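# Move six desk flasks into incubator, close both doors

## Task

Move all six flasks from the desk onto incubator shelves. Each must rest flat directly on a shelf (never on another flask), keep the side that faced up on the desk facing up, and have nothing protruding beyond the shelf's front edge. Afterwards close the inner glass door fully, rotate its latch to horizontal, and close the outer door fully. Flasks that were already inside must also finish flat on shelves, unstacked and with the same side up. The task fails if any flask touches the floor, if either door is slammed while opening or closing, or if the robot falls over or finishes tilted.

## Robot and tools

Robot: TidyBot++, a single-arm mobile manipulator. The base is 0.54 m long, 0.50 m wide and 0.38 m tall, on four powered casters. It carries one seven-joint Kinova arm with a Robotiq two-finger gripper. The shoulder sits 0.12 m ahead of the base centre and 0.68 m above the floor. Cameras: base_camera is fixed on the front of the base; wrist_camera rides on the hand and looks along it. The arm starts folded with the hand pointing down.

Frames: the base frame has its origin on the floor below the base centre, x forward, y left, z up, in metres. The odometry frame is where the base frame was at the start; base_odometry reports position there plus heading in rad (left positive, -3.142 to 3.142). It counts wheel rotation only, so slip shows up as travel and it drifts a few cm over many moves. base_tilt gives lean in degrees (forward and right positive).

move: one action per call. Arguments:
- base: an object of relative offsets from where the base last reported itself, taken along the base's own axes at the start of the command. translate_m (forward +, -2 to 2 m), strafe_m (left +, -2 to 2 m), rotate_rad (counter-clockwise seen from above +, -6.3 to 6.3 rad). These are displacements, not poses.
- joints: absolute angle targets by name, in rad. joint_1_rad (unlimited; + is clockwise from above, the opposite sense to the base's rotate_rad), joint_2_rad shoulder (-2.249 to 2.249; 0 is upper arm vertical, + leans forward), joint_3_rad (unlimited), joint_4_rad elbow (-2.579 to 2.579; 0 straight), joint_5_rad (unlimited), joint_6_rad wrist (-2.099 to 2.099), joint_7_rad (unlimited; hand rotation, + counter-clockwise from above when pointing down, 1.57 opens fingers left/right). gripper_pos is 0 (open, about 85 mm gap) to 1 (closed, squeezing 100-150 N per finger). Unlimited joints go the short way; send steps under half a turn to go further.
- target: one list of seven numbers [x, y, z, qw, qx, qy, qz], an absolute hand pose in the base frame, metres plus unit quaternion, matching the hand_pose line (the point between the finger pads; hand z axis points out along the fingers, fingers close along hand y). With target, joints may contain only gripper_pos.
- speeds: caps for this action only: translate_m and strafe_m 0.05 to 0.5 m/s (give one of them for a combined move), rotate_rad 0.1 to 1.57 rad/s.
- cameras: list of base_camera, wrist_camera or all; [] for none.
- blocking: true (default) returns when everything is at rest; false returns within about 0.5 s while motion continues. A later move replaces only the targets it names; a new target overrides all running arm joint motions.
A move with no action just reports state and images. Unknown keys make the call invalid; out-of-range values get it refused, and a refusal or an unrequested stop cancels the remaining move, wait and finished_scene calls of that reply.

wait: seconds (0 to 10), cameras. Commands nothing; returns early once running moves settle.
stop: cameras only. Brakes every running motion; braked parts report stopped and may keep pressing on contacts.
zoom_image: camera (base_camera or wrist_camera) and region [x0, y0, x1, y1] in pixels from the top-left, at most 504 x 504, on that camera's latest image.
read_manual: section "licences"; returns licence text only.
finished_scene: scene, the current scene's number. Ends the scene irreversibly; the goal must hold with the robot idle.

Result lines: base_status, joint_status and hand_status give done, moving, off_target (rested away from target, may still push), stopped, not_followed (a self-collision check withheld the joint targets; "joint command not followed" or "pose unreachable" with a cause), contact_stop, time_out (base moves end after 14 s, unreachable hand targets after about 10 s), torque_fault, limit_stop_at_motor_heat. Base done only means the wheels turned enough; a blocked base can read done while short. on_its_own lists uncommanded behaviour. motor_effort gives percent of each motor's maximum with the last action's peak in brackets. hand_pose is the actual hand pose; hand_target is where the joint targets would put it. pictures lists the order of the returned images. ARM HIT, MOTOR HOT and OVER-TEMPERATURE FAULT lines warn of collisions and heating.

Practical points: after a target the hand usually lands within about 3 cm; fix it by adding (wanted minus hand_pose) to the last target's x, y, z. To hold still, resend hand_target, not hand_pose. The arm sags under a load and does not steer around furniture; it keeps pushing if blocked. A downward-pointing hand reaches at most about 0.94 m high, and only near the base. Targets that point the hand forward, low and near the base go poorly and can strike the base. When a carried flask touches a shelf, hand_pose stops descending; watch effort and images. The world keeps running while you prepare your next call.

Avoid: dropping or releasing moving objects, any flask reaching the floor, fast door swings (move doors slowly), hard shoves, squeezing an object firmly while it still rests on something, twisting or yanking the gripper, snagging the raised arm while driving (can tip the robot), reaching far out or swinging an outstretched arm sideways, and long holds with the arm stretched out, which overheat the motors. Torque faults freeze the arm for 10 s.

Each tool is called after ">>>" as name(argument=value, ...), one argument or row to a line, values as JSON.

## Session

>>> move(
)

Scene clock: 0.00 s.
base_odometry: x=+0.000 y=+0.000 heading=+0.000
base_tilt: forward=-0.4 right=+0.2
base_status: not commanded
joint_positions: joint_1_rad=-0.029 joint_2_rad=-0.351 joint_3_rad=+3.186 joint_4_rad=-2.530 joint_5_rad=-0.012 joint_6_rad=-0.842 joint_7_rad=+1.617 gripper_pos=+0.000
joint_status: not commanded
motor_effort: joint_1_rad=+0 joint_2_rad=-2 joint_3_rad=-1 joint_4_rad=+15 joint_5_rad=+0 joint_6_rad=+1 joint_7_rad=+0
hand_pose: x=+0.2702 y=+0.0037 z=+0.5884 quat_wxyz=(-0.010, +0.998, +0.013, +0.060) (m; base frame)
hand_target: x=+0.2701 y=+0.0037 z=+0.5883 quat_wxyz=(-0.010, +0.998, +0.013, +0.060) (m; base frame)
hand_status: not commanded
pictures: base_camera, wrist_camera

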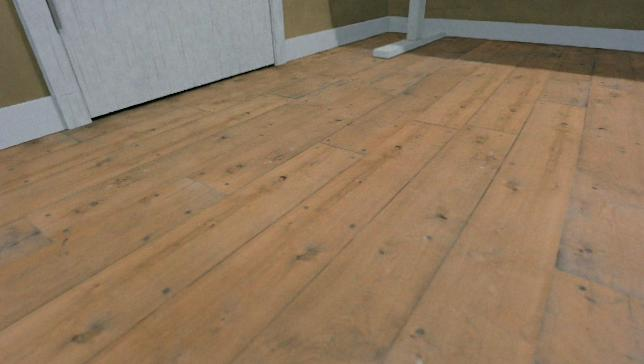

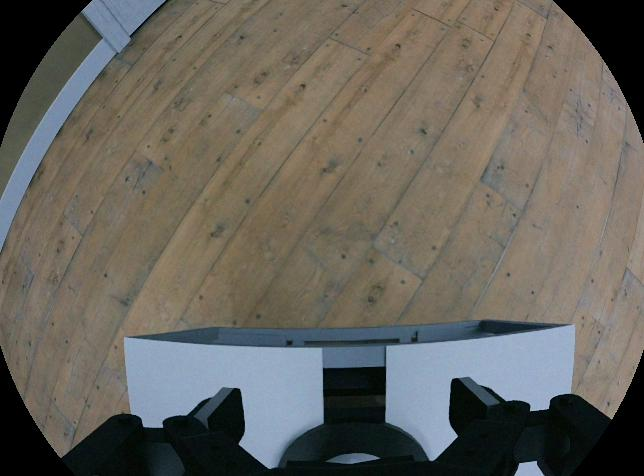

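>>> move(
  joints={"joint_6_rad": 0.5},
)

>>> move(
  base={"rotate_rad": 1.3},
)

>>> move(
  base={"rotate_rad": 1.3},
)

>>> move(
  base={"rotate_rad": 1.3},
)

>>> move(
  base={"rotate_rad": 1.3},
)

Scene clock: 9.47 s.
move: done
base_odometry: x=+0.000 y=+0.000 heading=+0.000
base_tilt: forward=-0.2 right=+0.2
base_status: not commanded
joint_positions: joint_1_rad=-0.029 joint_2_rad=-0.351 joint_3_rad=+3.186 joint_4_rad=-2.529 joint_5_rad=-0.012 joint_6_rad=+0.430 joint_7_rad=+1.617 gripper_pos=+0.000
joint_status: all done
motor_effort: joint_1_rad=+0(1) joint_2_rad=-7(7) joint_3_rad=-1(1) joint_4_rad=+20(20) joint_5_rad=+1(1) joint_6_rad=+9(9) joint_7_rad=+0(1)
hand_pose: x=+0.5393 y=-0.0077 z=+0.8423 quat_wxyz=(+0.011, +0.767, +0.002, +0.641) (m; base frame)
hand_target: x=+0.5422 y=-0.0083 z=+0.8633 quat_wxyz=(+0.012, +0.745, +0.002, +0.667) (m; base frame)
hand_status: not commanded
pictures: base_camera, wrist_camera
camera_calibration:
wrist_camera: T_world_to_cam=[[0.0264217, -0.999485, -0.0182093, 0.000200435], [-0.118179, 0.0149648, -0.99288, 0.965049], [0.992641, 0.0283855, -0.117723, -0.305381], [0, 0, 0, 1]] pos_world=[0.417177, -0.00557305, 0.922231]

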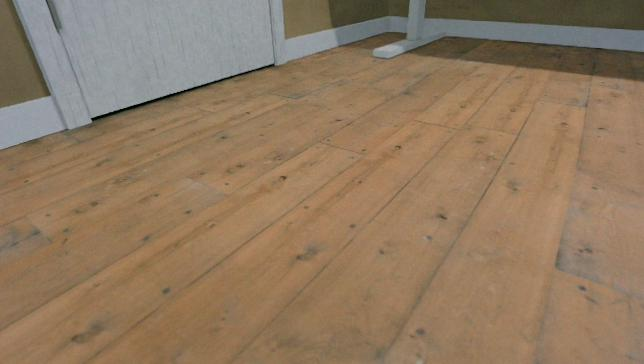

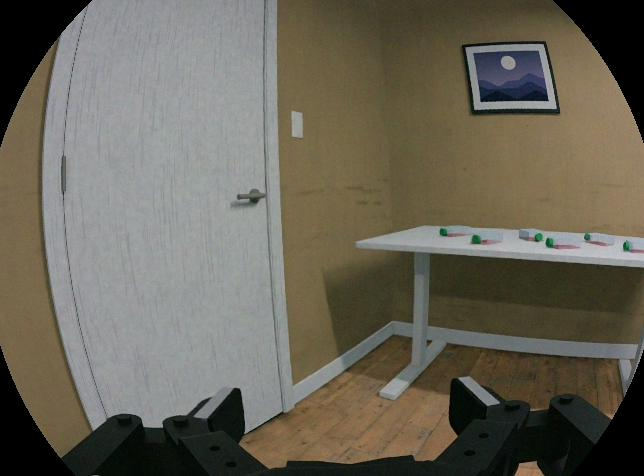

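Scene clock: 11.83 s.
move: done
base_odometry: x=+0.000 y=+0.000 heading=+1.299
base_tilt: forward=-0.3 right=+0.1
base_status: done
joint_positions: joint_1_rad=-0.029 joint_2_rad=-0.351 joint_3_rad=+3.185 joint_4_rad=-2.529 joint_5_rad=-0.012 joint_6_rad=+0.431 joint_7_rad=+1.617 gripper_pos=+0.000
joint_status: not commanded
motor_effort: joint_1_rad=+0(2) joint_2_rad=-7(8) joint_3_rad=-1(3) joint_4_rad=+19(20) joint_5_rad=+0(1) joint_6_rad=+9(9) joint_7_rad=+1(1)
hand_pose: x=+0.5394 y=-0.0077 z=+0.8426 quat_wxyz=(+0.011, +0.767, +0.002, +0.641) (m; base frame)
hand_target: x=+0.5422 y=-0.0083 z=+0.8633 quat_wxyz=(+0.012, +0.745, +0.002, +0.667) (m; base frame)
hand_status: not commanded
pictures: base_camera, wrist_camera
camera_calibration:
wrist_camera: T_world_to_cam=[[0.0265505, -0.999484, -0.0180965, 0.000146096], [-0.117278, 0.0148635, -0.992988, 0.964969], [0.992744, 0.0284866, -0.116823, -0.306234], [0, 0, 0, 1]] pos_world=[0.417178, -0.00547323, 0.92243]

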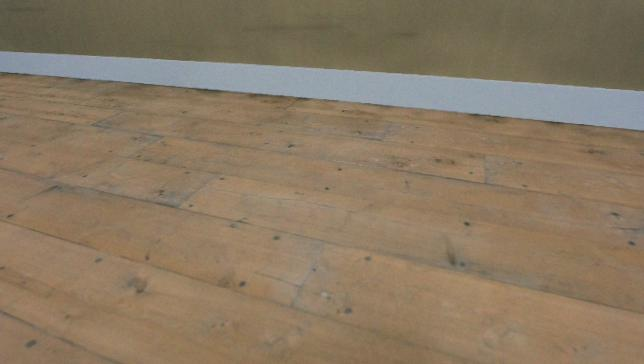

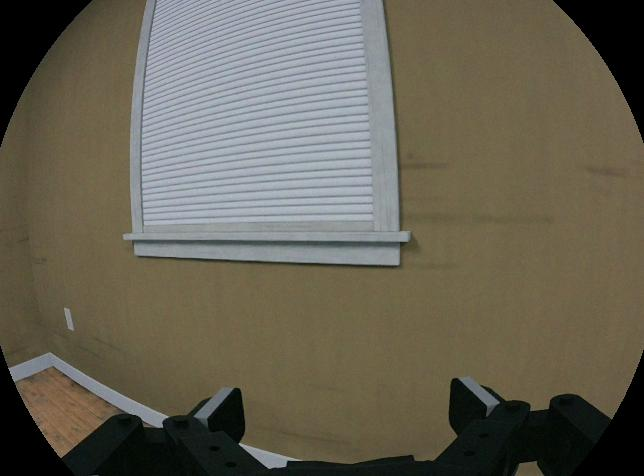

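Scene clock: 14.00 s.
move: done
base_odometry: x=+0.000 y=+0.000 heading=+2.599
base_tilt: forward=-0.3 right=+0.2
base_status: done
joint_positions: joint_1_rad=-0.029 joint_2_rad=-0.351 joint_3_rad=+3.185 joint_4_rad=-2.529 joint_5_rad=-0.012 joint_6_rad=+0.431 joint_7_rad=+1.617 gripper_pos=+0.000
joint_status: not commanded
motor_effort: joint_1_rad=-1(2) joint_2_rad=-7(8) joint_3_rad=-1(2) joint_4_rad=+19(20) joint_5_rad=+0(1) joint_6_rad=+9(9) joint_7_rad=+0(1)
hand_pose: x=+0.5394 y=-0.0076 z=+0.8426 quat_wxyz=(+0.011, +0.767, +0.002, +0.642) (m; base frame)
hand_target: x=+0.5422 y=-0.0083 z=+0.8633 quat_wxyz=(+0.012, +0.745, +0.002, +0.667) (m; base frame)
hand_status: not commanded
pictures: base_camera, wrist_camera
camera_calibration:
wrist_camera: T_world_to_cam=[[0.0266514, -0.999481, -0.0181092, 0.000115659], [-0.117181, 0.0148671, -0.992999, 0.964939], [0.992753, 0.0285869, -0.116724, -0.306329], [0, 0, 0, 1]] pos_world=[0.417178, -0.0054733, 0.92243]

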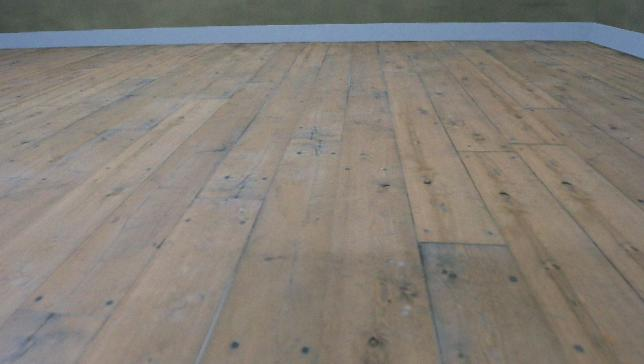

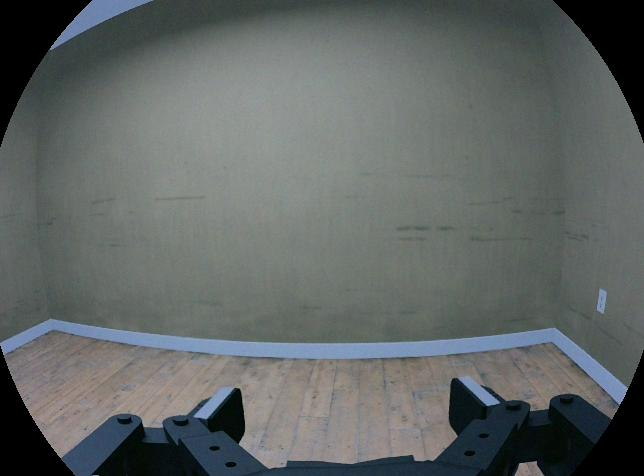

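Scene clock: 16.17 s.
move: done
base_odometry: x=+0.000 y=+0.000 heading=-2.385
base_tilt: forward=-0.4 right=+0.2
base_status: done
joint_positions: joint_1_rad=-0.029 joint_2_rad=-0.351 joint_3_rad=+3.185 joint_4_rad=-2.529 joint_5_rad=-0.012 joint_6_rad=+0.431 joint_7_rad=+1.617 gripper_pos=+0.000
joint_status: not commanded
motor_effort: joint_1_rad=+0(2) joint_2_rad=-7(8) joint_3_rad=-1(3) joint_4_rad=+20(20) joint_5_rad=+0(1) joint_6_rad=+9(9) joint_7_rad=+0(1)
hand_pose: x=+0.5394 y=-0.0076 z=+0.8426 quat_wxyz=(+0.011, +0.767, +0.002, +0.642) (m; base frame)
hand_target: x=+0.5422 y=-0.0083 z=+0.8633 quat_wxyz=(+0.012, +0.745, +0.002, +0.667) (m; base frame)
hand_status: not commanded
pictures: base_camera, wrist_camera
camera_calibration:
wrist_camera: T_world_to_cam=[[0.026666, -0.999482, -0.0180078, 0.0000159139], [-0.11708, 0.0147676, -0.993013, 0.964909], [0.992764, 0.028588, -0.116625, -0.306424], [0, 0, 0, 1]] pos_world=[0.417178, -0.0054734, 0.92243]

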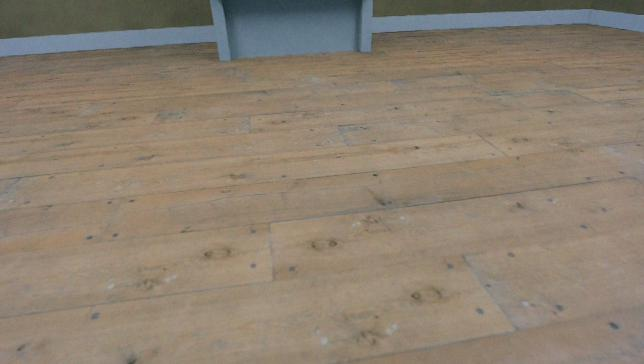

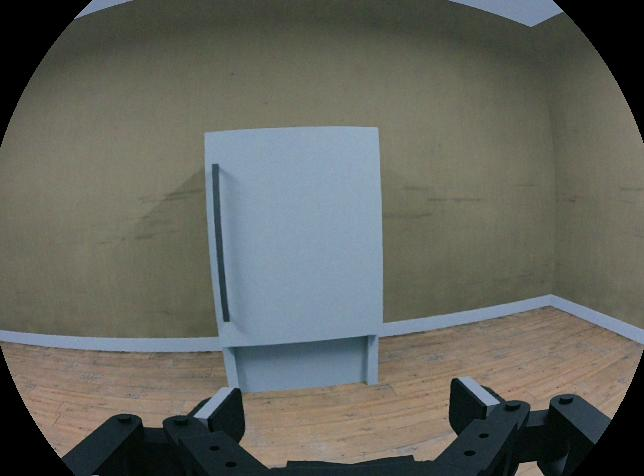

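Scene clock: 18.33 s.
move: done
base_odometry: x=+0.000 y=+0.000 heading=-1.085
base_tilt: forward=-0.3 right=+0.3
base_status: done
joint_positions: joint_1_rad=-0.029 joint_2_rad=-0.351 joint_3_rad=+3.185 joint_4_rad=-2.529 joint_5_rad=-0.012 joint_6_rad=+0.431 joint_7_rad=+1.617 gripper_pos=+0.000
joint_status: not commanded
motor_effort: joint_1_rad=+0(2) joint_2_rad=-7(8) joint_3_rad=+0(3) joint_4_rad=+20(20) joint_5_rad=+1(1) joint_6_rad=+8(9) joint_7_rad=+0(1)
hand_pose: x=+0.5394 y=-0.0076 z=+0.8426 quat_wxyz=(+0.011, +0.767, +0.002, +0.642) (m; base frame)
hand_target: x=+0.5422 y=-0.0083 z=+0.8633 quat_wxyz=(+0.012, +0.745, +0.002, +0.667) (m; base frame)
hand_status: not commanded
pictures: base_camera, wrist_camera
camera_calibration:
wrist_camera: T_world_to_cam=[[0.0266681, -0.999482, -0.0180055, 0.000014727], [-0.116981, 0.0147679, -0.993024, 0.964978], [0.992776, 0.0285884, -0.116527, -0.306509], [0, 0, 0, 1]] pos_world=[0.417178, -0.0054734, 0.92253]

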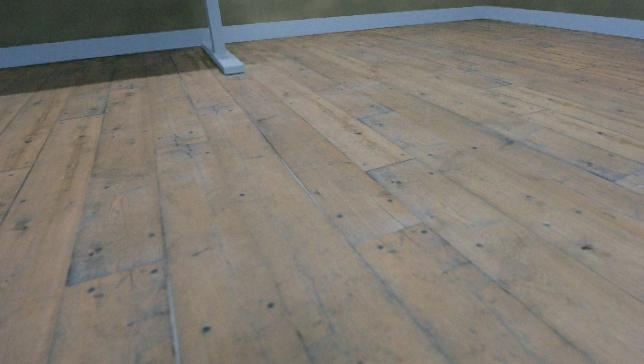

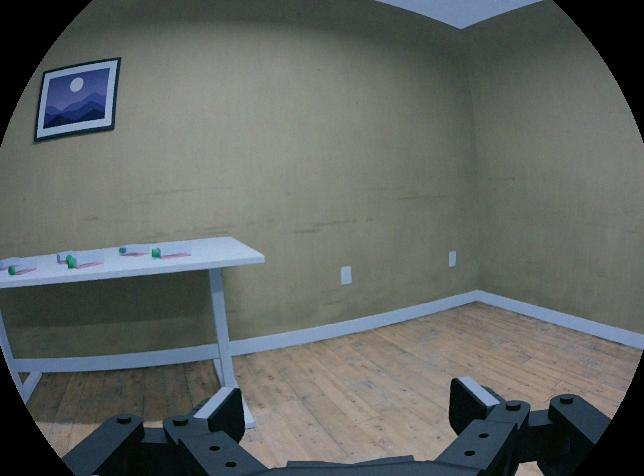

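>>> move(
  base={"rotate_rad": -1.015},
  cameras=[],
)

>>> move(
  base={"translate_m": 0.5, "strafe_m": -0.385},
)

Scene clock: 40.93 s.
move: done
base_odometry: x=+0.000 y=+0.000 heading=-2.100
base_tilt: forward=-0.3 right=+0.2
base_status: done
joint_positions: joint_1_rad=-0.029 joint_2_rad=-0.351 joint_3_rad=+3.185 joint_4_rad=-2.529 joint_5_rad=-0.012 joint_6_rad=+0.431 joint_7_rad=+1.617 gripper_pos=+0.000
joint_status: not commanded
motor_effort: joint_1_rad=+0(2) joint_2_rad=-7(8) joint_3_rad=+0(3) joint_4_rad=+19(20) joint_5_rad=+1(1) joint_6_rad=+9(9) joint_7_rad=+0(1)
hand_pose: x=+0.5394 y=-0.0077 z=+0.8427 quat_wxyz=(+0.011, +0.767, +0.002, +0.642) (m; base frame)
hand_target: x=+0.5422 y=-0.0083 z=+0.8633 quat_wxyz=(+0.012, +0.745, +0.002, +0.667) (m; base frame)
hand_status: not commanded
pictures: none
No camera images: "cameras" was empty.

Scene clock: 43.60 s.
move: done
base_odometry: x=-0.585 y=-0.238 heading=-2.100
base_tilt: forward=-0.3 right=+0.2
base_status: done
joint_positions: joint_1_rad=-0.029 joint_2_rad=-0.351 joint_3_rad=+3.185 joint_4_rad=-2.529 joint_5_rad=-0.012 joint_6_rad=+0.432 joint_7_rad=+1.617 gripper_pos=+0.000
joint_status: not commanded
motor_effort: joint_1_rad=+0(1) joint_2_rad=-7(9) joint_3_rad=-1(2) joint_4_rad=+20(21) joint_5_rad=+0(1) joint_6_rad=+9(9) joint_7_rad=+0(1)
hand_pose: x=+0.5394 y=-0.0077 z=+0.8432 quat_wxyz=(+0.011, +0.766, +0.002, +0.642) (m; base frame)
hand_target: x=+0.5422 y=-0.0083 z=+0.8633 quat_wxyz=(+0.012, +0.745, +0.002, +0.667) (m; base frame)
hand_status: not commanded
pictures: base_camera, wrist_camera
camera_calibration:
wrist_camera: T_world_to_cam=[[0.026488, -0.999486, -0.0180323, 0.0000227972], [-0.11517, 0.0148673, -0.993235, 0.964703], [0.992993, 0.0283856, -0.114717, -0.308135], [0, 0, 0, 1]] pos_world=[0.41708, -0.00557316, 0.922828]

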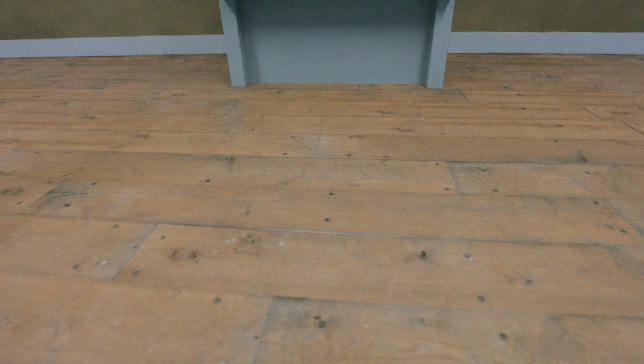

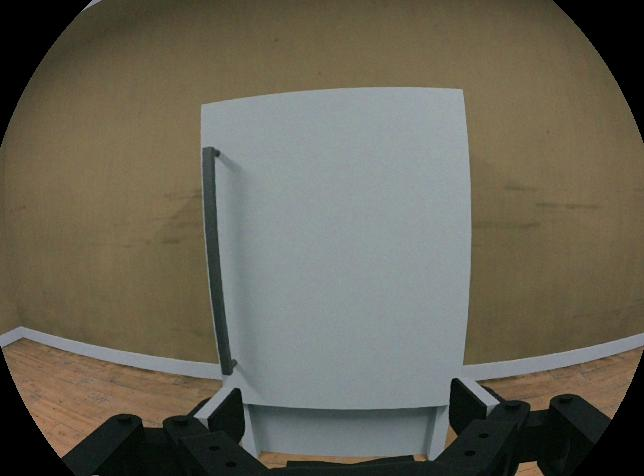

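>>> move(
  base={"rotate_rad": -0.1},
  cameras=[],
)

>>> move(
  base={"translate_m": 0.35, "strafe_m": 0.4},
)

Scene clock: 67.00 s.
move: done
base_odometry: x=-0.585 y=-0.238 heading=-2.200
base_tilt: forward=-0.3 right=+0.2
base_status: done
joint_positions: joint_1_rad=-0.029 joint_2_rad=-0.351 joint_3_rad=+3.185 joint_4_rad=-2.529 joint_5_rad=-0.012 joint_6_rad=+0.432 joint_7_rad=+1.617 gripper_pos=+0.000
joint_status: not commanded
motor_effort: joint_1_rad=-1(1) joint_2_rad=-7(7) joint_3_rad=-1(2) joint_4_rad=+20(20) joint_5_rad=+0(2) joint_6_rad=+9(9) joint_7_rad=+0(1)
hand_pose: x=+0.5394 y=-0.0077 z=+0.8432 quat_wxyz=(+0.011, +0.766, +0.002, +0.642) (m; base frame)
hand_target: x=+0.5422 y=-0.0083 z=+0.8633 quat_wxyz=(+0.012, +0.745, +0.002, +0.667) (m; base frame)
hand_status: not commanded
pictures: none
No camera images: "cameras" was empty.

Scene clock: 69.43 s.
move: done
base_odometry: x=-0.468 y=-0.756 heading=-2.200
base_tilt: forward=-0.3 right=+0.2
base_status: done
joint_positions: joint_1_rad=-0.029 joint_2_rad=-0.351 joint_3_rad=+3.185 joint_4_rad=-2.529 joint_5_rad=-0.012 joint_6_rad=+0.433 joint_7_rad=+1.617 gripper_pos=+0.000
joint_status: not commanded
motor_effort: joint_1_rad=+0(1) joint_2_rad=-7(9) joint_3_rad=+0(2) joint_4_rad=+19(21) joint_5_rad=+1(1) joint_6_rad=+8(9) joint_7_rad=+0(1)
hand_pose: x=+0.5395 y=-0.0077 z=+0.8432 quat_wxyz=(+0.011, +0.766, +0.002, +0.642) (m; base frame)
hand_target: x=+0.5422 y=-0.0083 z=+0.8633 quat_wxyz=(+0.012, +0.745, +0.002, +0.667) (m; base frame)
hand_status: not commanded
pictures: base_camera, wrist_camera
camera_calibration:
wrist_camera: T_world_to_cam=[[0.026488, -0.999486, -0.0180323, 0.0000201484], [-0.11517, 0.0148673, -0.993235, 0.964714], [0.992993, 0.0283856, -0.114717, -0.308234], [0, 0, 0, 1]] pos_world=[0.41718, -0.00557316, 0.922828]

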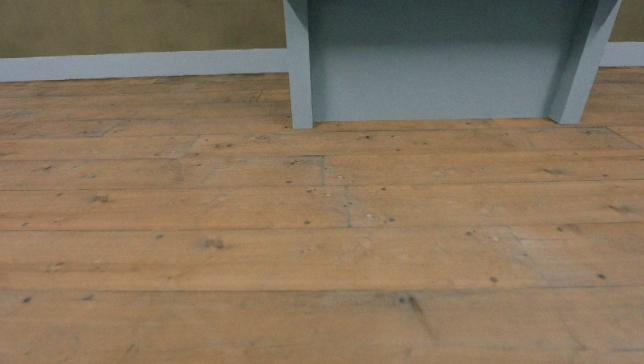

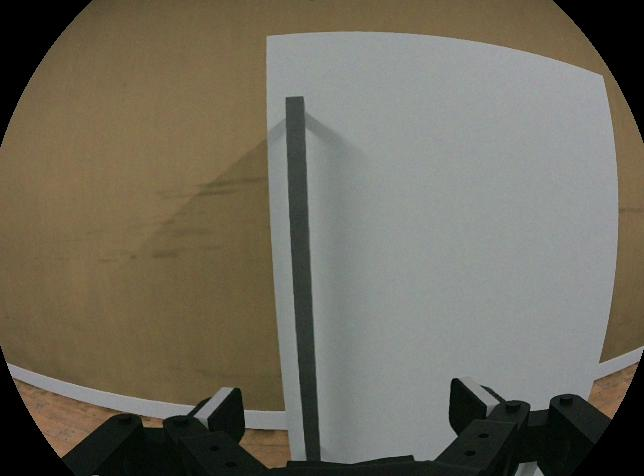

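>>> move(
  joints={"joint_6_rad": 0.65},
  base={"rotate_rad": -0.02},
)

>>> move(
  base={"translate_m": 0.3, "strafe_m": 0.05},
  speeds={"translate_m": 0.2},
)

Scene clock: 86.23 s.
move: done
base_odometry: x=-0.468 y=-0.756 heading=-2.220
base_tilt: forward=-0.3 right=+0.2
base_status: done
joint_positions: joint_1_rad=-0.029 joint_2_rad=-0.351 joint_3_rad=+3.185 joint_4_rad=-2.526 joint_5_rad=-0.012 joint_6_rad=+0.599 joint_7_rad=+1.617 gripper_pos=+0.000
joint_status: all done
motor_effort: joint_1_rad=+0(2) joint_2_rad=-7(9) joint_3_rad=+0(3) joint_4_rad=+20(22) joint_5_rad=+1(1) joint_6_rad=+9(10) joint_7_rad=+0(1)
hand_pose: x=+0.5448 y=-0.0091 z=+0.8968 quat_wxyz=(+0.014, +0.709, +0.001, +0.705) (m; base frame)
hand_target: x=+0.5438 y=-0.0095 z=+0.9099 quat_wxyz=(+0.015, +0.693, +0.000, +0.721) (m; base frame)
hand_status: not commanded
pictures: base_camera, wrist_camera
camera_calibration:
wrist_camera: T_world_to_cam=[[0.0247216, -0.999639, -0.0104899, -0.0063117], [0.0546536, 0.0118289, -0.998435, 0.93074], [0.998199, 0.0241096, 0.0549263, -0.462292], [0, 0, 0, 1]] pos_world=[0.410747, -0.00617334, 0.954609]

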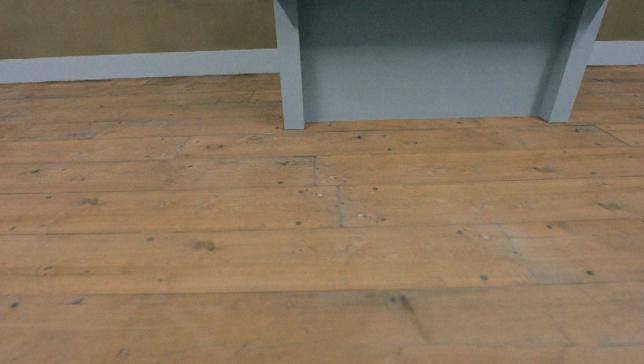

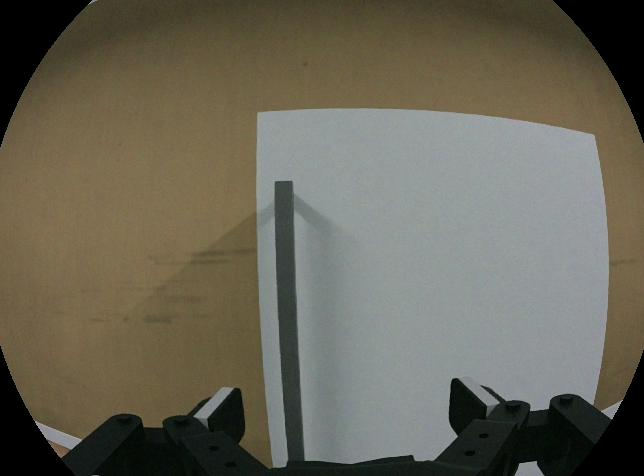

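Scene clock: 88.53 s.
move: done
base_odometry: x=-0.609 y=-1.026 heading=-2.220
base_tilt: forward=-0.4 right=+0.1
base_status: done
joint_positions: joint_1_rad=-0.029 joint_2_rad=-0.351 joint_3_rad=+3.185 joint_4_rad=-2.526 joint_5_rad=-0.012 joint_6_rad=+0.599 joint_7_rad=+1.617 gripper_pos=+0.000
joint_status: not commanded
motor_effort: joint_1_rad=+0(1) joint_2_rad=-7(9) joint_3_rad=-1(1) joint_4_rad=+20(21) joint_5_rad=+1(1) joint_6_rad=+8(9) joint_7_rad=+0(1)
hand_pose: x=+0.5449 y=-0.0091 z=+0.8965 quat_wxyz=(+0.014, +0.709, +0.001, +0.705) (m; base frame)
hand_target: x=+0.5438 y=-0.0095 z=+0.9099 quat_wxyz=(+0.015, +0.693, +0.000, +0.721) (m; base frame)
hand_status: not commanded
pictures: base_camera, wrist_camera
camera_calibration:
wrist_camera: T_world_to_cam=[[0.0247161, -0.999639, -0.0105057, -0.00629887], [0.054055, 0.0118299, -0.998468, 0.930812], [0.998232, 0.0241103, 0.0543279, -0.461822], [0, 0, 0, 1]] pos_world=[0.410847, -0.00617334, 0.954409]

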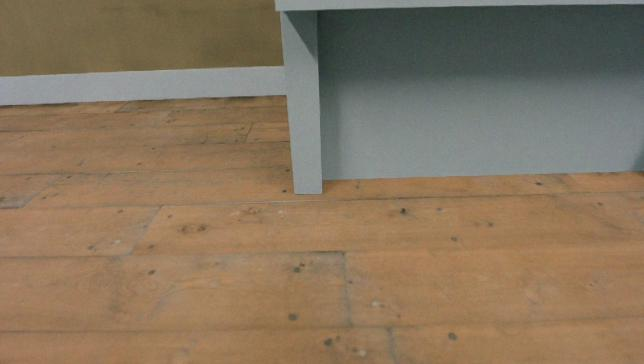

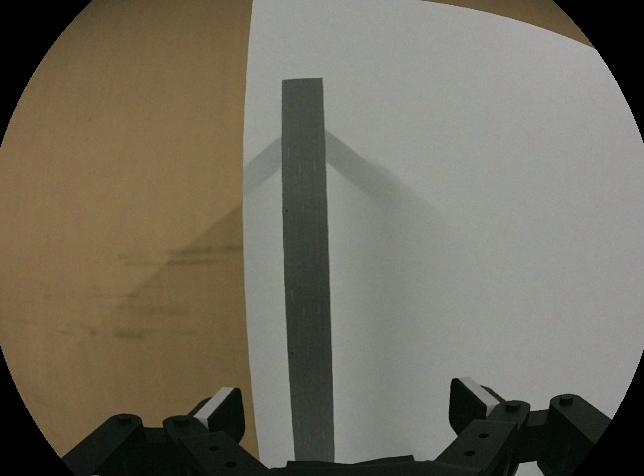

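>>> move(
  base={"translate_m": 0.108, "strafe_m": 0.013},
  speeds={"translate_m": 0.1},
)

Scene clock: 95.97 s.
move: done
base_odometry: x=-0.664 y=-1.120 heading=-2.219
base_tilt: forward=-0.3 right=+0.2
base_status: done
joint_positions: joint_1_rad=-0.029 joint_2_rad=-0.350 joint_3_rad=+3.185 joint_4_rad=-2.526 joint_5_rad=-0.012 joint_6_rad=+0.599 joint_7_rad=+1.617 gripper_pos=+0.000
joint_status: not commanded
motor_effort: joint_1_rad=+0(1) joint_2_rad=-7(10) joint_3_rad=+0(1) joint_4_rad=+19(21) joint_5_rad=+0(1) joint_6_rad=+8(9) joint_7_rad=+0(1)
hand_pose: x=+0.5449 y=-0.0091 z=+0.8965 quat_wxyz=(+0.014, +0.709, +0.001, +0.705) (m; base frame)
hand_target: x=+0.5438 y=-0.0095 z=+0.9099 quat_wxyz=(+0.015, +0.693, +0.000, +0.721) (m; base frame)
hand_status: not commanded
pictures: base_camera, wrist_camera
camera_calibration:
wrist_camera: T_world_to_cam=[[0.024715, -0.999639, -0.0105057, -0.00629844], [0.0539553, 0.0118275, -0.998473, 0.930858], [0.998237, 0.0241104, 0.0542281, -0.461729], [0, 0, 0, 1]] pos_world=[0.410846, -0.00617334, 0.95441]

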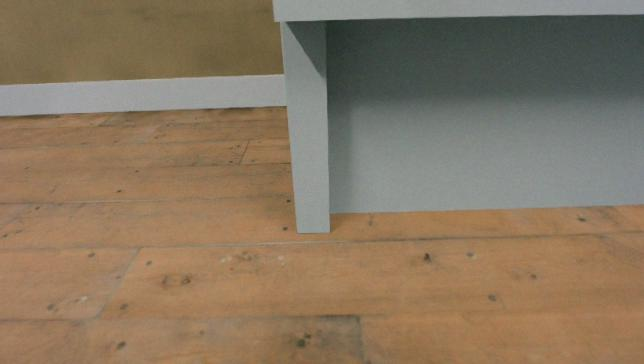

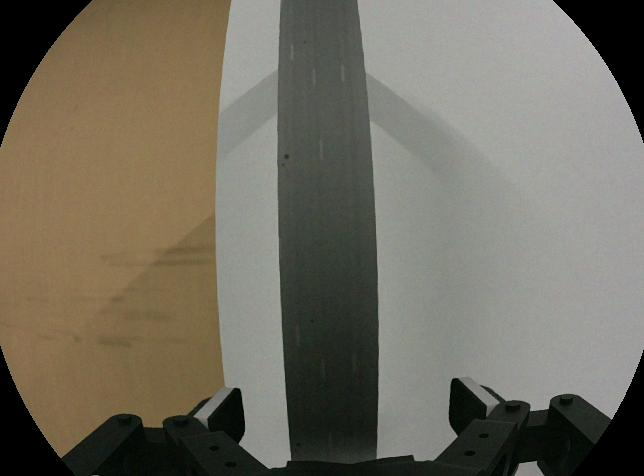

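>>> move(
  joints={"gripper_pos": 0.75},
  base={"strafe_m": 0.004},
)

Scene clock: 101.53 s.
move: done
base_odometry: x=-0.660 y=-1.122 heading=-2.220
base_tilt: forward=-0.3 right=+0.3
base_status: done
joint_positions: joint_1_rad=-0.032 joint_2_rad=-0.351 joint_3_rad=+3.185 joint_4_rad=-2.526 joint_5_rad=-0.012 joint_6_rad=+0.599 joint_7_rad=+1.617 gripper_pos=+0.730
joint_status: all done
motor_effort: joint_1_rad=+1(4) joint_2_rad=-6(9) joint_3_rad=-1(4) joint_4_rad=+22(22) joint_5_rad=+1(3) joint_6_rad=+10(10) joint_7_rad=+4(4)
hand_pose: x=+0.5449 y=-0.0076 z=+0.8966 quat_wxyz=(+0.013, +0.709, +0.002, +0.705) (m; base frame)
hand_target: x=+0.5438 y=-0.0095 z=+0.9099 quat_wxyz=(+0.015, +0.693, +0.000, +0.721) (m; base frame)
hand_status: not commanded
pictures: base_camera, wrist_camera
camera_calibration:
wrist_camera: T_world_to_cam=[[0.0282041, -0.999551, -0.0101429, -0.00698097], [0.0541237, 0.0116591, -0.998466, 0.930768], [0.998136, 0.0276119, 0.0544282, -0.461894], [0, 0, 0, 1]] pos_world=[0.410854, -0.005076, 0.95441]

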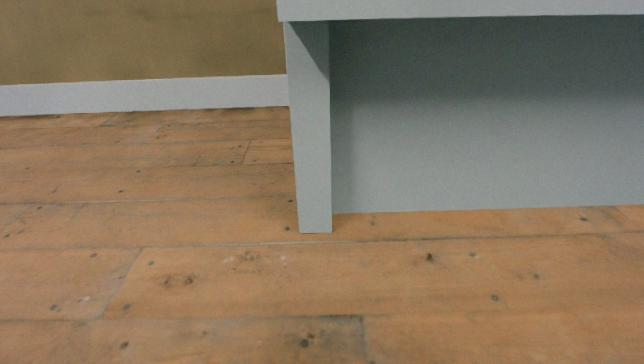

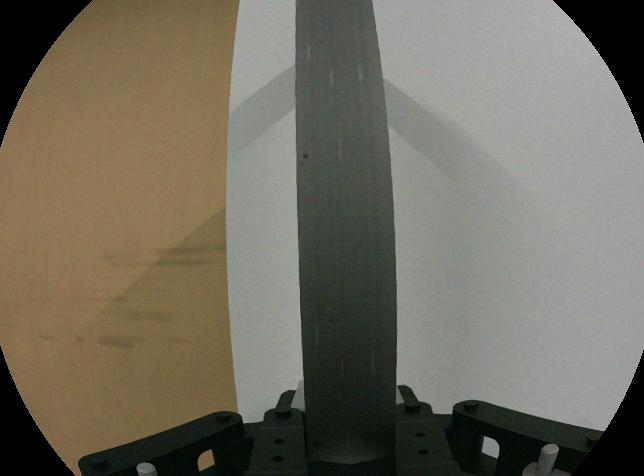

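>>> move(
  base={"translate_m": -0.1},
  speeds={"translate_m": 0.05},
)

Scene clock: 106.00 s.
move: done
base_odometry: x=-0.600 y=-1.043 heading=-2.220
base_tilt: forward=-0.3 right=+0.3
base_status: done
joint_positions: joint_1_rad=-0.028 joint_2_rad=-0.321 joint_3_rad=+3.213 joint_4_rad=-2.504 joint_5_rad=-0.012 joint_6_rad=+0.599 joint_7_rad=+1.617 gripper_pos=+0.730
joint_status: not commanded
motor_effort: joint_1_rad=-1(5) joint_2_rad=-15(20) joint_3_rad=-6(9) joint_4_rad=+12(21) joint_5_rad=+1(5) joint_6_rad=+8(11) joint_7_rad=+5(7)
hand_pose: x=+0.5551 y=-0.0230 z=+0.8964 quat_wxyz=(+0.021, +0.712, -0.012, +0.702) (m; base frame)
hand_target: x=+0.5438 y=-0.0095 z=+0.9099 quat_wxyz=(+0.015, +0.693, +0.000, +0.721) (m; base frame)
hand_status: not commanded
pictures: base_camera, wrist_camera
camera_calibration:
wrist_camera: T_world_to_cam=[[-0.00307735, -0.999828, -0.0182763, 0.00191363], [0.0473896, 0.01811, -0.998712, 0.934395], [0.998872, -0.00393949, 0.0473257, -0.466385], [0, 0, 0, 1]] pos_world=[0.421585, -0.016846, 0.955299]

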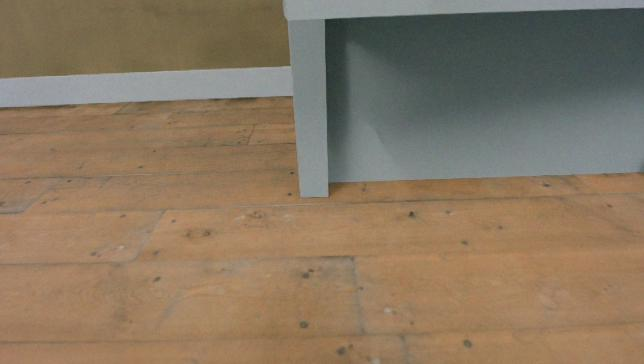

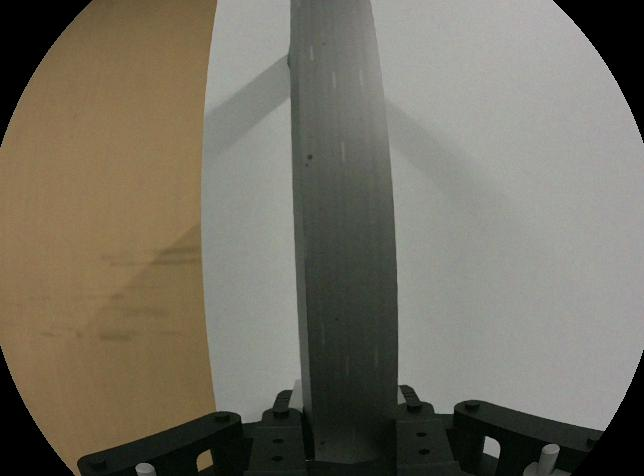

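>>> move(
  base={"translate_m": -0.052, "strafe_m": -0.2, "rotate_rad": 0.3},
  speeds={"translate_m": 0.07, "rotate_rad": 0.1},
)

Scene clock: 121.13 s.
move: done
base_odometry: x=-0.728 y=-0.880 heading=-1.920
base_tilt: forward=-0.3 right=+0.1
base_status: done
joint_positions: joint_1_rad=-0.032 joint_2_rad=-0.335 joint_3_rad=+3.183 joint_4_rad=-2.514 joint_5_rad=-0.012 joint_6_rad=+0.599 joint_7_rad=+1.617 gripper_pos=+0.735
joint_status: not commanded
motor_effort: joint_1_rad=+0(5) joint_2_rad=-8(16) joint_3_rad=+0(9) joint_4_rad=+21(22) joint_5_rad=+1(3) joint_6_rad=+10(11) joint_7_rad=+1(8)
hand_pose: x=+0.5505 y=-0.0070 z=+0.8965 quat_wxyz=(+0.013, +0.711, +0.003, +0.703) (m; base frame)
hand_target: x=+0.5438 y=-0.0095 z=+0.9099 quat_wxyz=(+0.015, +0.693, +0.000, +0.721) (m; base frame)
hand_status: not commanded
pictures: base_camera, wrist_camera
camera_calibration:
wrist_camera: T_world_to_cam=[[0.0291175, -0.999534, -0.00921434, -0.00790949], [0.0500411, 0.0106643, -0.99869, 0.932763], [0.998323, 0.0286183, 0.0503283, -0.463875], [0, 0, 0, 1]] pos_world=[0.416651, -0.00457776, 0.954815]

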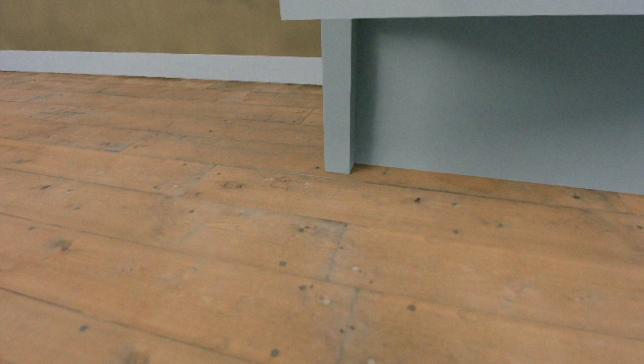

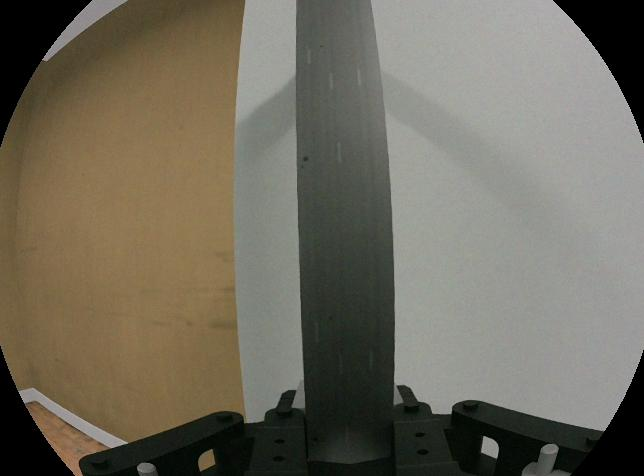

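>>> move(
  base={"translate_m": -0.15, "strafe_m": -0.2, "rotate_rad": 0.3},
  speeds={"translate_m": 0.083, "rotate_rad": 0.1},
  cameras=[],
)

>>> move(
  base={"translate_m": -0.15, "strafe_m": -0.2, "rotate_rad": 0.3},
  speeds={"translate_m": 0.083, "rotate_rad": 0.1},
)

Scene clock: 129.20 s.
move: done
base_odometry: x=-0.865 y=-0.671 heading=-1.619
base_tilt: forward=-0.4 right=+0.2
base_status: done
joint_positions: joint_1_rad=-0.029 joint_2_rad=-0.342 joint_3_rad=+3.187 joint_4_rad=-2.520 joint_5_rad=-0.012 joint_6_rad=+0.599 joint_7_rad=+1.617 gripper_pos=+0.735
joint_status: not commanded
motor_effort: joint_1_rad=-1(6) joint_2_rad=-8(11) joint_3_rad=-2(7) joint_4_rad=+21(24) joint_5_rad=+1(6) joint_6_rad=+10(11) joint_7_rad=+1(4)
hand_pose: x=+0.5479 y=-0.0098 z=+0.8964 quat_wxyz=(+0.014, +0.710, +0.000, +0.704) (m; base frame)
hand_target: x=+0.5438 y=-0.0095 z=+0.9099 quat_wxyz=(+0.015, +0.693, +0.000, +0.721) (m; base frame)
hand_status: not commanded
pictures: none
No camera images: "cameras" was empty.

Scene clock: 133.53 s.
move: done
base_odometry: x=-1.057 y=-0.512 heading=-1.319
base_tilt: forward=-0.3 right=+0.2
base_status: done
joint_positions: joint_1_rad=-0.033 joint_2_rad=-0.350 joint_3_rad=+3.181 joint_4_rad=-2.526 joint_5_rad=-0.012 joint_6_rad=+0.600 joint_7_rad=+1.617 gripper_pos=+0.735
joint_status: not commanded
motor_effort: joint_1_rad=-1(6) joint_2_rad=-6(12) joint_3_rad=-1(7) joint_4_rad=+22(24) joint_5_rad=+5(9) joint_6_rad=+10(11) joint_7_rad=+5(7)
hand_pose: x=+0.5449 y=-0.0055 z=+0.8964 quat_wxyz=(+0.012, +0.709, +0.004, +0.705) (m; base frame)
hand_target: x=+0.5438 y=-0.0095 z=+0.9099 quat_wxyz=(+0.015, +0.693, +0.000, +0.721) (m; base frame)
hand_status: not commanded
pictures: base_camera, wrist_camera
camera_calibration:
wrist_camera: T_world_to_cam=[[0.03237, -0.999432, -0.00935132, -0.00795395], [0.0539992, 0.0110914, -0.998479, 0.930614], [0.998016, 0.0318158, 0.0543276, -0.461773], [0, 0, 0, 1]] pos_world=[0.410862, -0.00357954, 0.954212]

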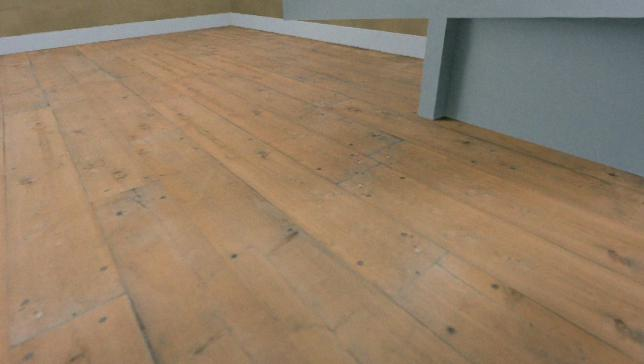

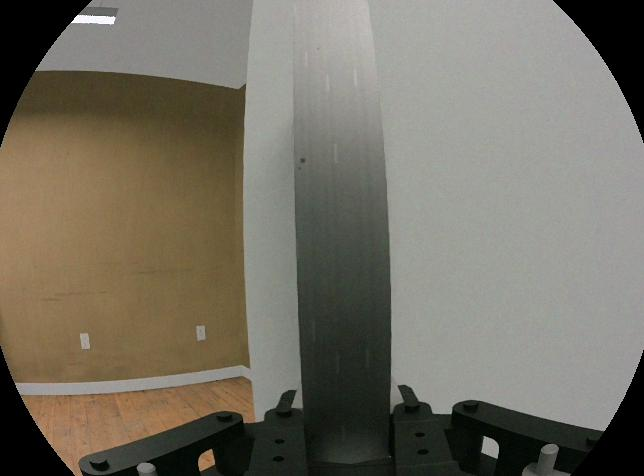

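>>> move(
  base={"translate_m": -0.15, "strafe_m": -0.2, "rotate_rad": 0.3},
  speeds={"translate_m": 0.083, "rotate_rad": 0.1},
  cameras=[],
)

>>> move(
  base={"translate_m": -0.15, "strafe_m": -0.2, "rotate_rad": 0.3},
  speeds={"translate_m": 0.083, "rotate_rad": 0.1},
  cameras=[],
)

>>> move(
  base={"translate_m": -0.15, "strafe_m": -0.2, "rotate_rad": 0.3},
  speeds={"translate_m": 0.083, "rotate_rad": 0.1},
)

Scene clock: 143.37 s.
move: done
base_odometry: x=-1.288 y=-0.416 heading=-1.018
base_tilt: forward=-0.4 right=+0.3
base_status: done
joint_positions: joint_1_rad=-0.043 joint_2_rad=-0.358 joint_3_rad=+3.168 joint_4_rad=-2.532 joint_5_rad=-0.015 joint_6_rad=+0.600 joint_7_rad=+1.616 gripper_pos=+0.735
joint_status: not commanded
motor_effort: joint_1_rad=+2(6) joint_2_rad=-4(9) joint_3_rad=+3(7) joint_4_rad=+24(25) joint_5_rad=+7(11) joint_6_rad=+9(11) joint_7_rad=+7(10)
hand_pose: x=+0.5421 y=+0.0044 z=+0.8963 quat_wxyz=(+0.005, +0.708, +0.012, +0.706) (m; base frame)
hand_target: x=+0.5438 y=-0.0095 z=+0.9099 quat_wxyz=(+0.015, +0.693, +0.000, +0.721) (m; base frame)
hand_status: not commanded
pictures: none
No camera images: "cameras" was empty.

Scene clock: 146.97 s.
move: done
base_odometry: x=-1.537 y=-0.393 heading=-0.717
base_tilt: forward=-0.4 right=+0.2
base_status: done
joint_positions: joint_1_rad=-0.058 joint_2_rad=-0.363 joint_3_rad=+3.148 joint_4_rad=-2.536 joint_5_rad=-0.017 joint_6_rad=+0.600 joint_7_rad=+1.613 gripper_pos=+0.735
joint_status: not commanded
motor_effort: joint_1_rad=+6(9) joint_2_rad=-4(6) joint_3_rad=+8(10) joint_4_rad=+24(26) joint_5_rad=+7(10) joint_6_rad=+10(11) joint_7_rad=+9(11)
hand_pose: x=+0.5396 y=+0.0195 z=+0.8963 quat_wxyz=(-0.006, +0.708, +0.024, +0.706) (m; base frame)
hand_target: x=+0.5438 y=-0.0095 z=+0.9099 quat_wxyz=(+0.015, +0.693, +0.000, +0.721) (m; base frame)
hand_status: not commanded
pictures: none
No camera images: "cameras" was empty.

Scene clock: 150.57 s.
move: done
base_odometry: x=-1.781 y=-0.446 heading=-0.416
base_tilt: forward=-0.4 right=+0.2
base_status: done
joint_positions: joint_1_rad=-0.077 joint_2_rad=-0.365 joint_3_rad=+3.125 joint_4_rad=-2.538 joint_5_rad=-0.020 joint_6_rad=+0.600 joint_7_rad=+1.606 gripper_pos=+0.735
joint_status: not commanded
motor_effort: joint_1_rad=+11(13) joint_2_rad=-4(7) joint_3_rad=+12(14) joint_4_rad=+24(26) joint_5_rad=+6(11) joint_6_rad=+10(11) joint_7_rad=+10(12)
hand_pose: x=+0.5371 y=+0.0382 z=+0.8963 quat_wxyz=(-0.020, +0.707, +0.038, +0.706) (m; base frame)
hand_target: x=+0.5438 y=-0.0095 z=+0.9099 quat_wxyz=(+0.015, +0.693, +0.000, +0.721) (m; base frame)
hand_status: not commanded
pictures: base_camera, wrist_camera
camera_calibration:
wrist_camera: T_world_to_cam=[[0.125197, -0.992111, -0.00649883, -0.0166421], [0.0575548, 0.013802, -0.998247, 0.928249], [0.990461, 0.124603, 0.0588287, -0.458974], [0, 0, 0, 1]] pos_world=[0.403254, 0.0278672, 0.953514]

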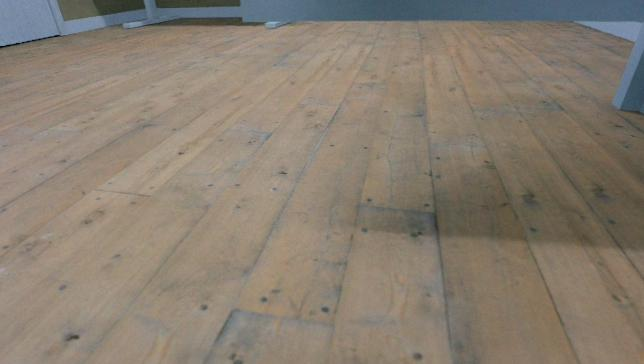

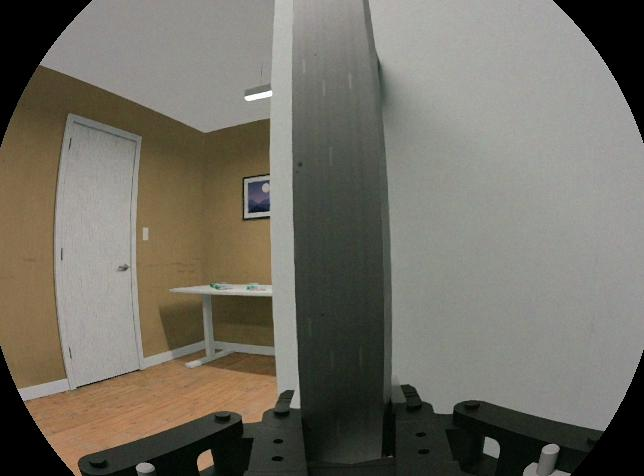

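>>> move(
  base={"translate_m": -0.16, "strafe_m": -0.15, "rotate_rad": 0.3},
  speeds={"translate_m": 0.083, "rotate_rad": 0.1},
)

Scene clock: 157.70 s.
move: done
base_odometry: x=-1.989 y=-0.518 heading=-0.116
base_tilt: forward=-0.3 right=+0.2
base_status: done
joint_positions: joint_1_rad=-0.047 joint_2_rad=-0.365 joint_3_rad=+3.159 joint_4_rad=-2.539 joint_5_rad=-0.020 joint_6_rad=+0.601 joint_7_rad=+1.606 gripper_pos=+0.735
joint_status: not commanded
motor_effort: joint_1_rad=+2(11) joint_2_rad=-5(7) joint_3_rad=+3(14) joint_4_rad=+21(26) joint_5_rad=+0(10) joint_6_rad=+8(11) joint_7_rad=+0(11)
hand_pose: x=+0.5390 y=+0.0095 z=+0.8962 quat_wxyz=(-0.003, +0.708, +0.011, +0.707) (m; base frame)
hand_target: x=+0.5438 y=-0.0095 z=+0.9099 quat_wxyz=(+0.015, +0.693, +0.000, +0.721) (m; base frame)
hand_status: not commanded
pictures: base_camera, wrist_camera
camera_calibration:
wrist_camera: T_world_to_cam=[[0.0631638, -0.997817, -0.0192848, -0.00038006], [0.0577975, 0.0229483, -0.998065, 0.927995], [0.996328, 0.061927, 0.0591209, -0.460029], [0, 0, 0, 1]] pos_world=[0.404728, 0.00681299, 0.953389]

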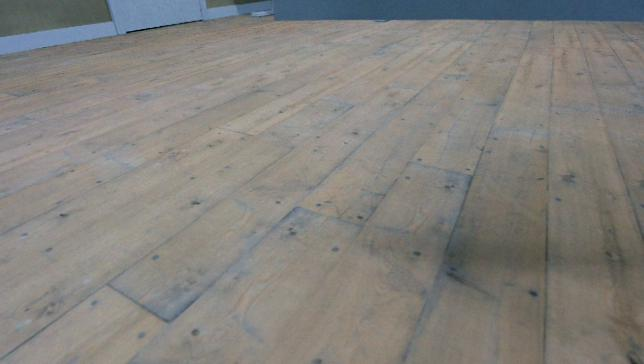

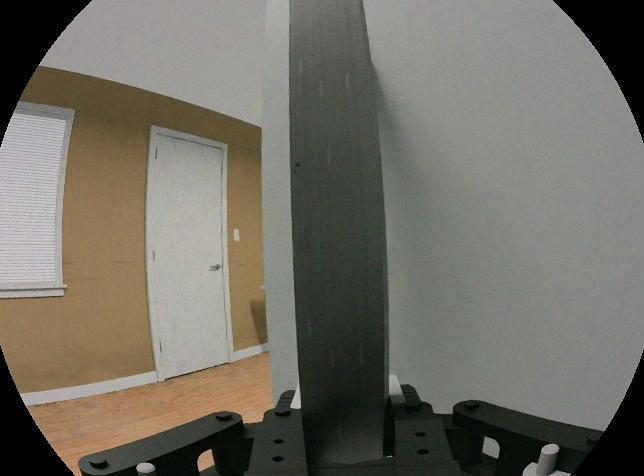

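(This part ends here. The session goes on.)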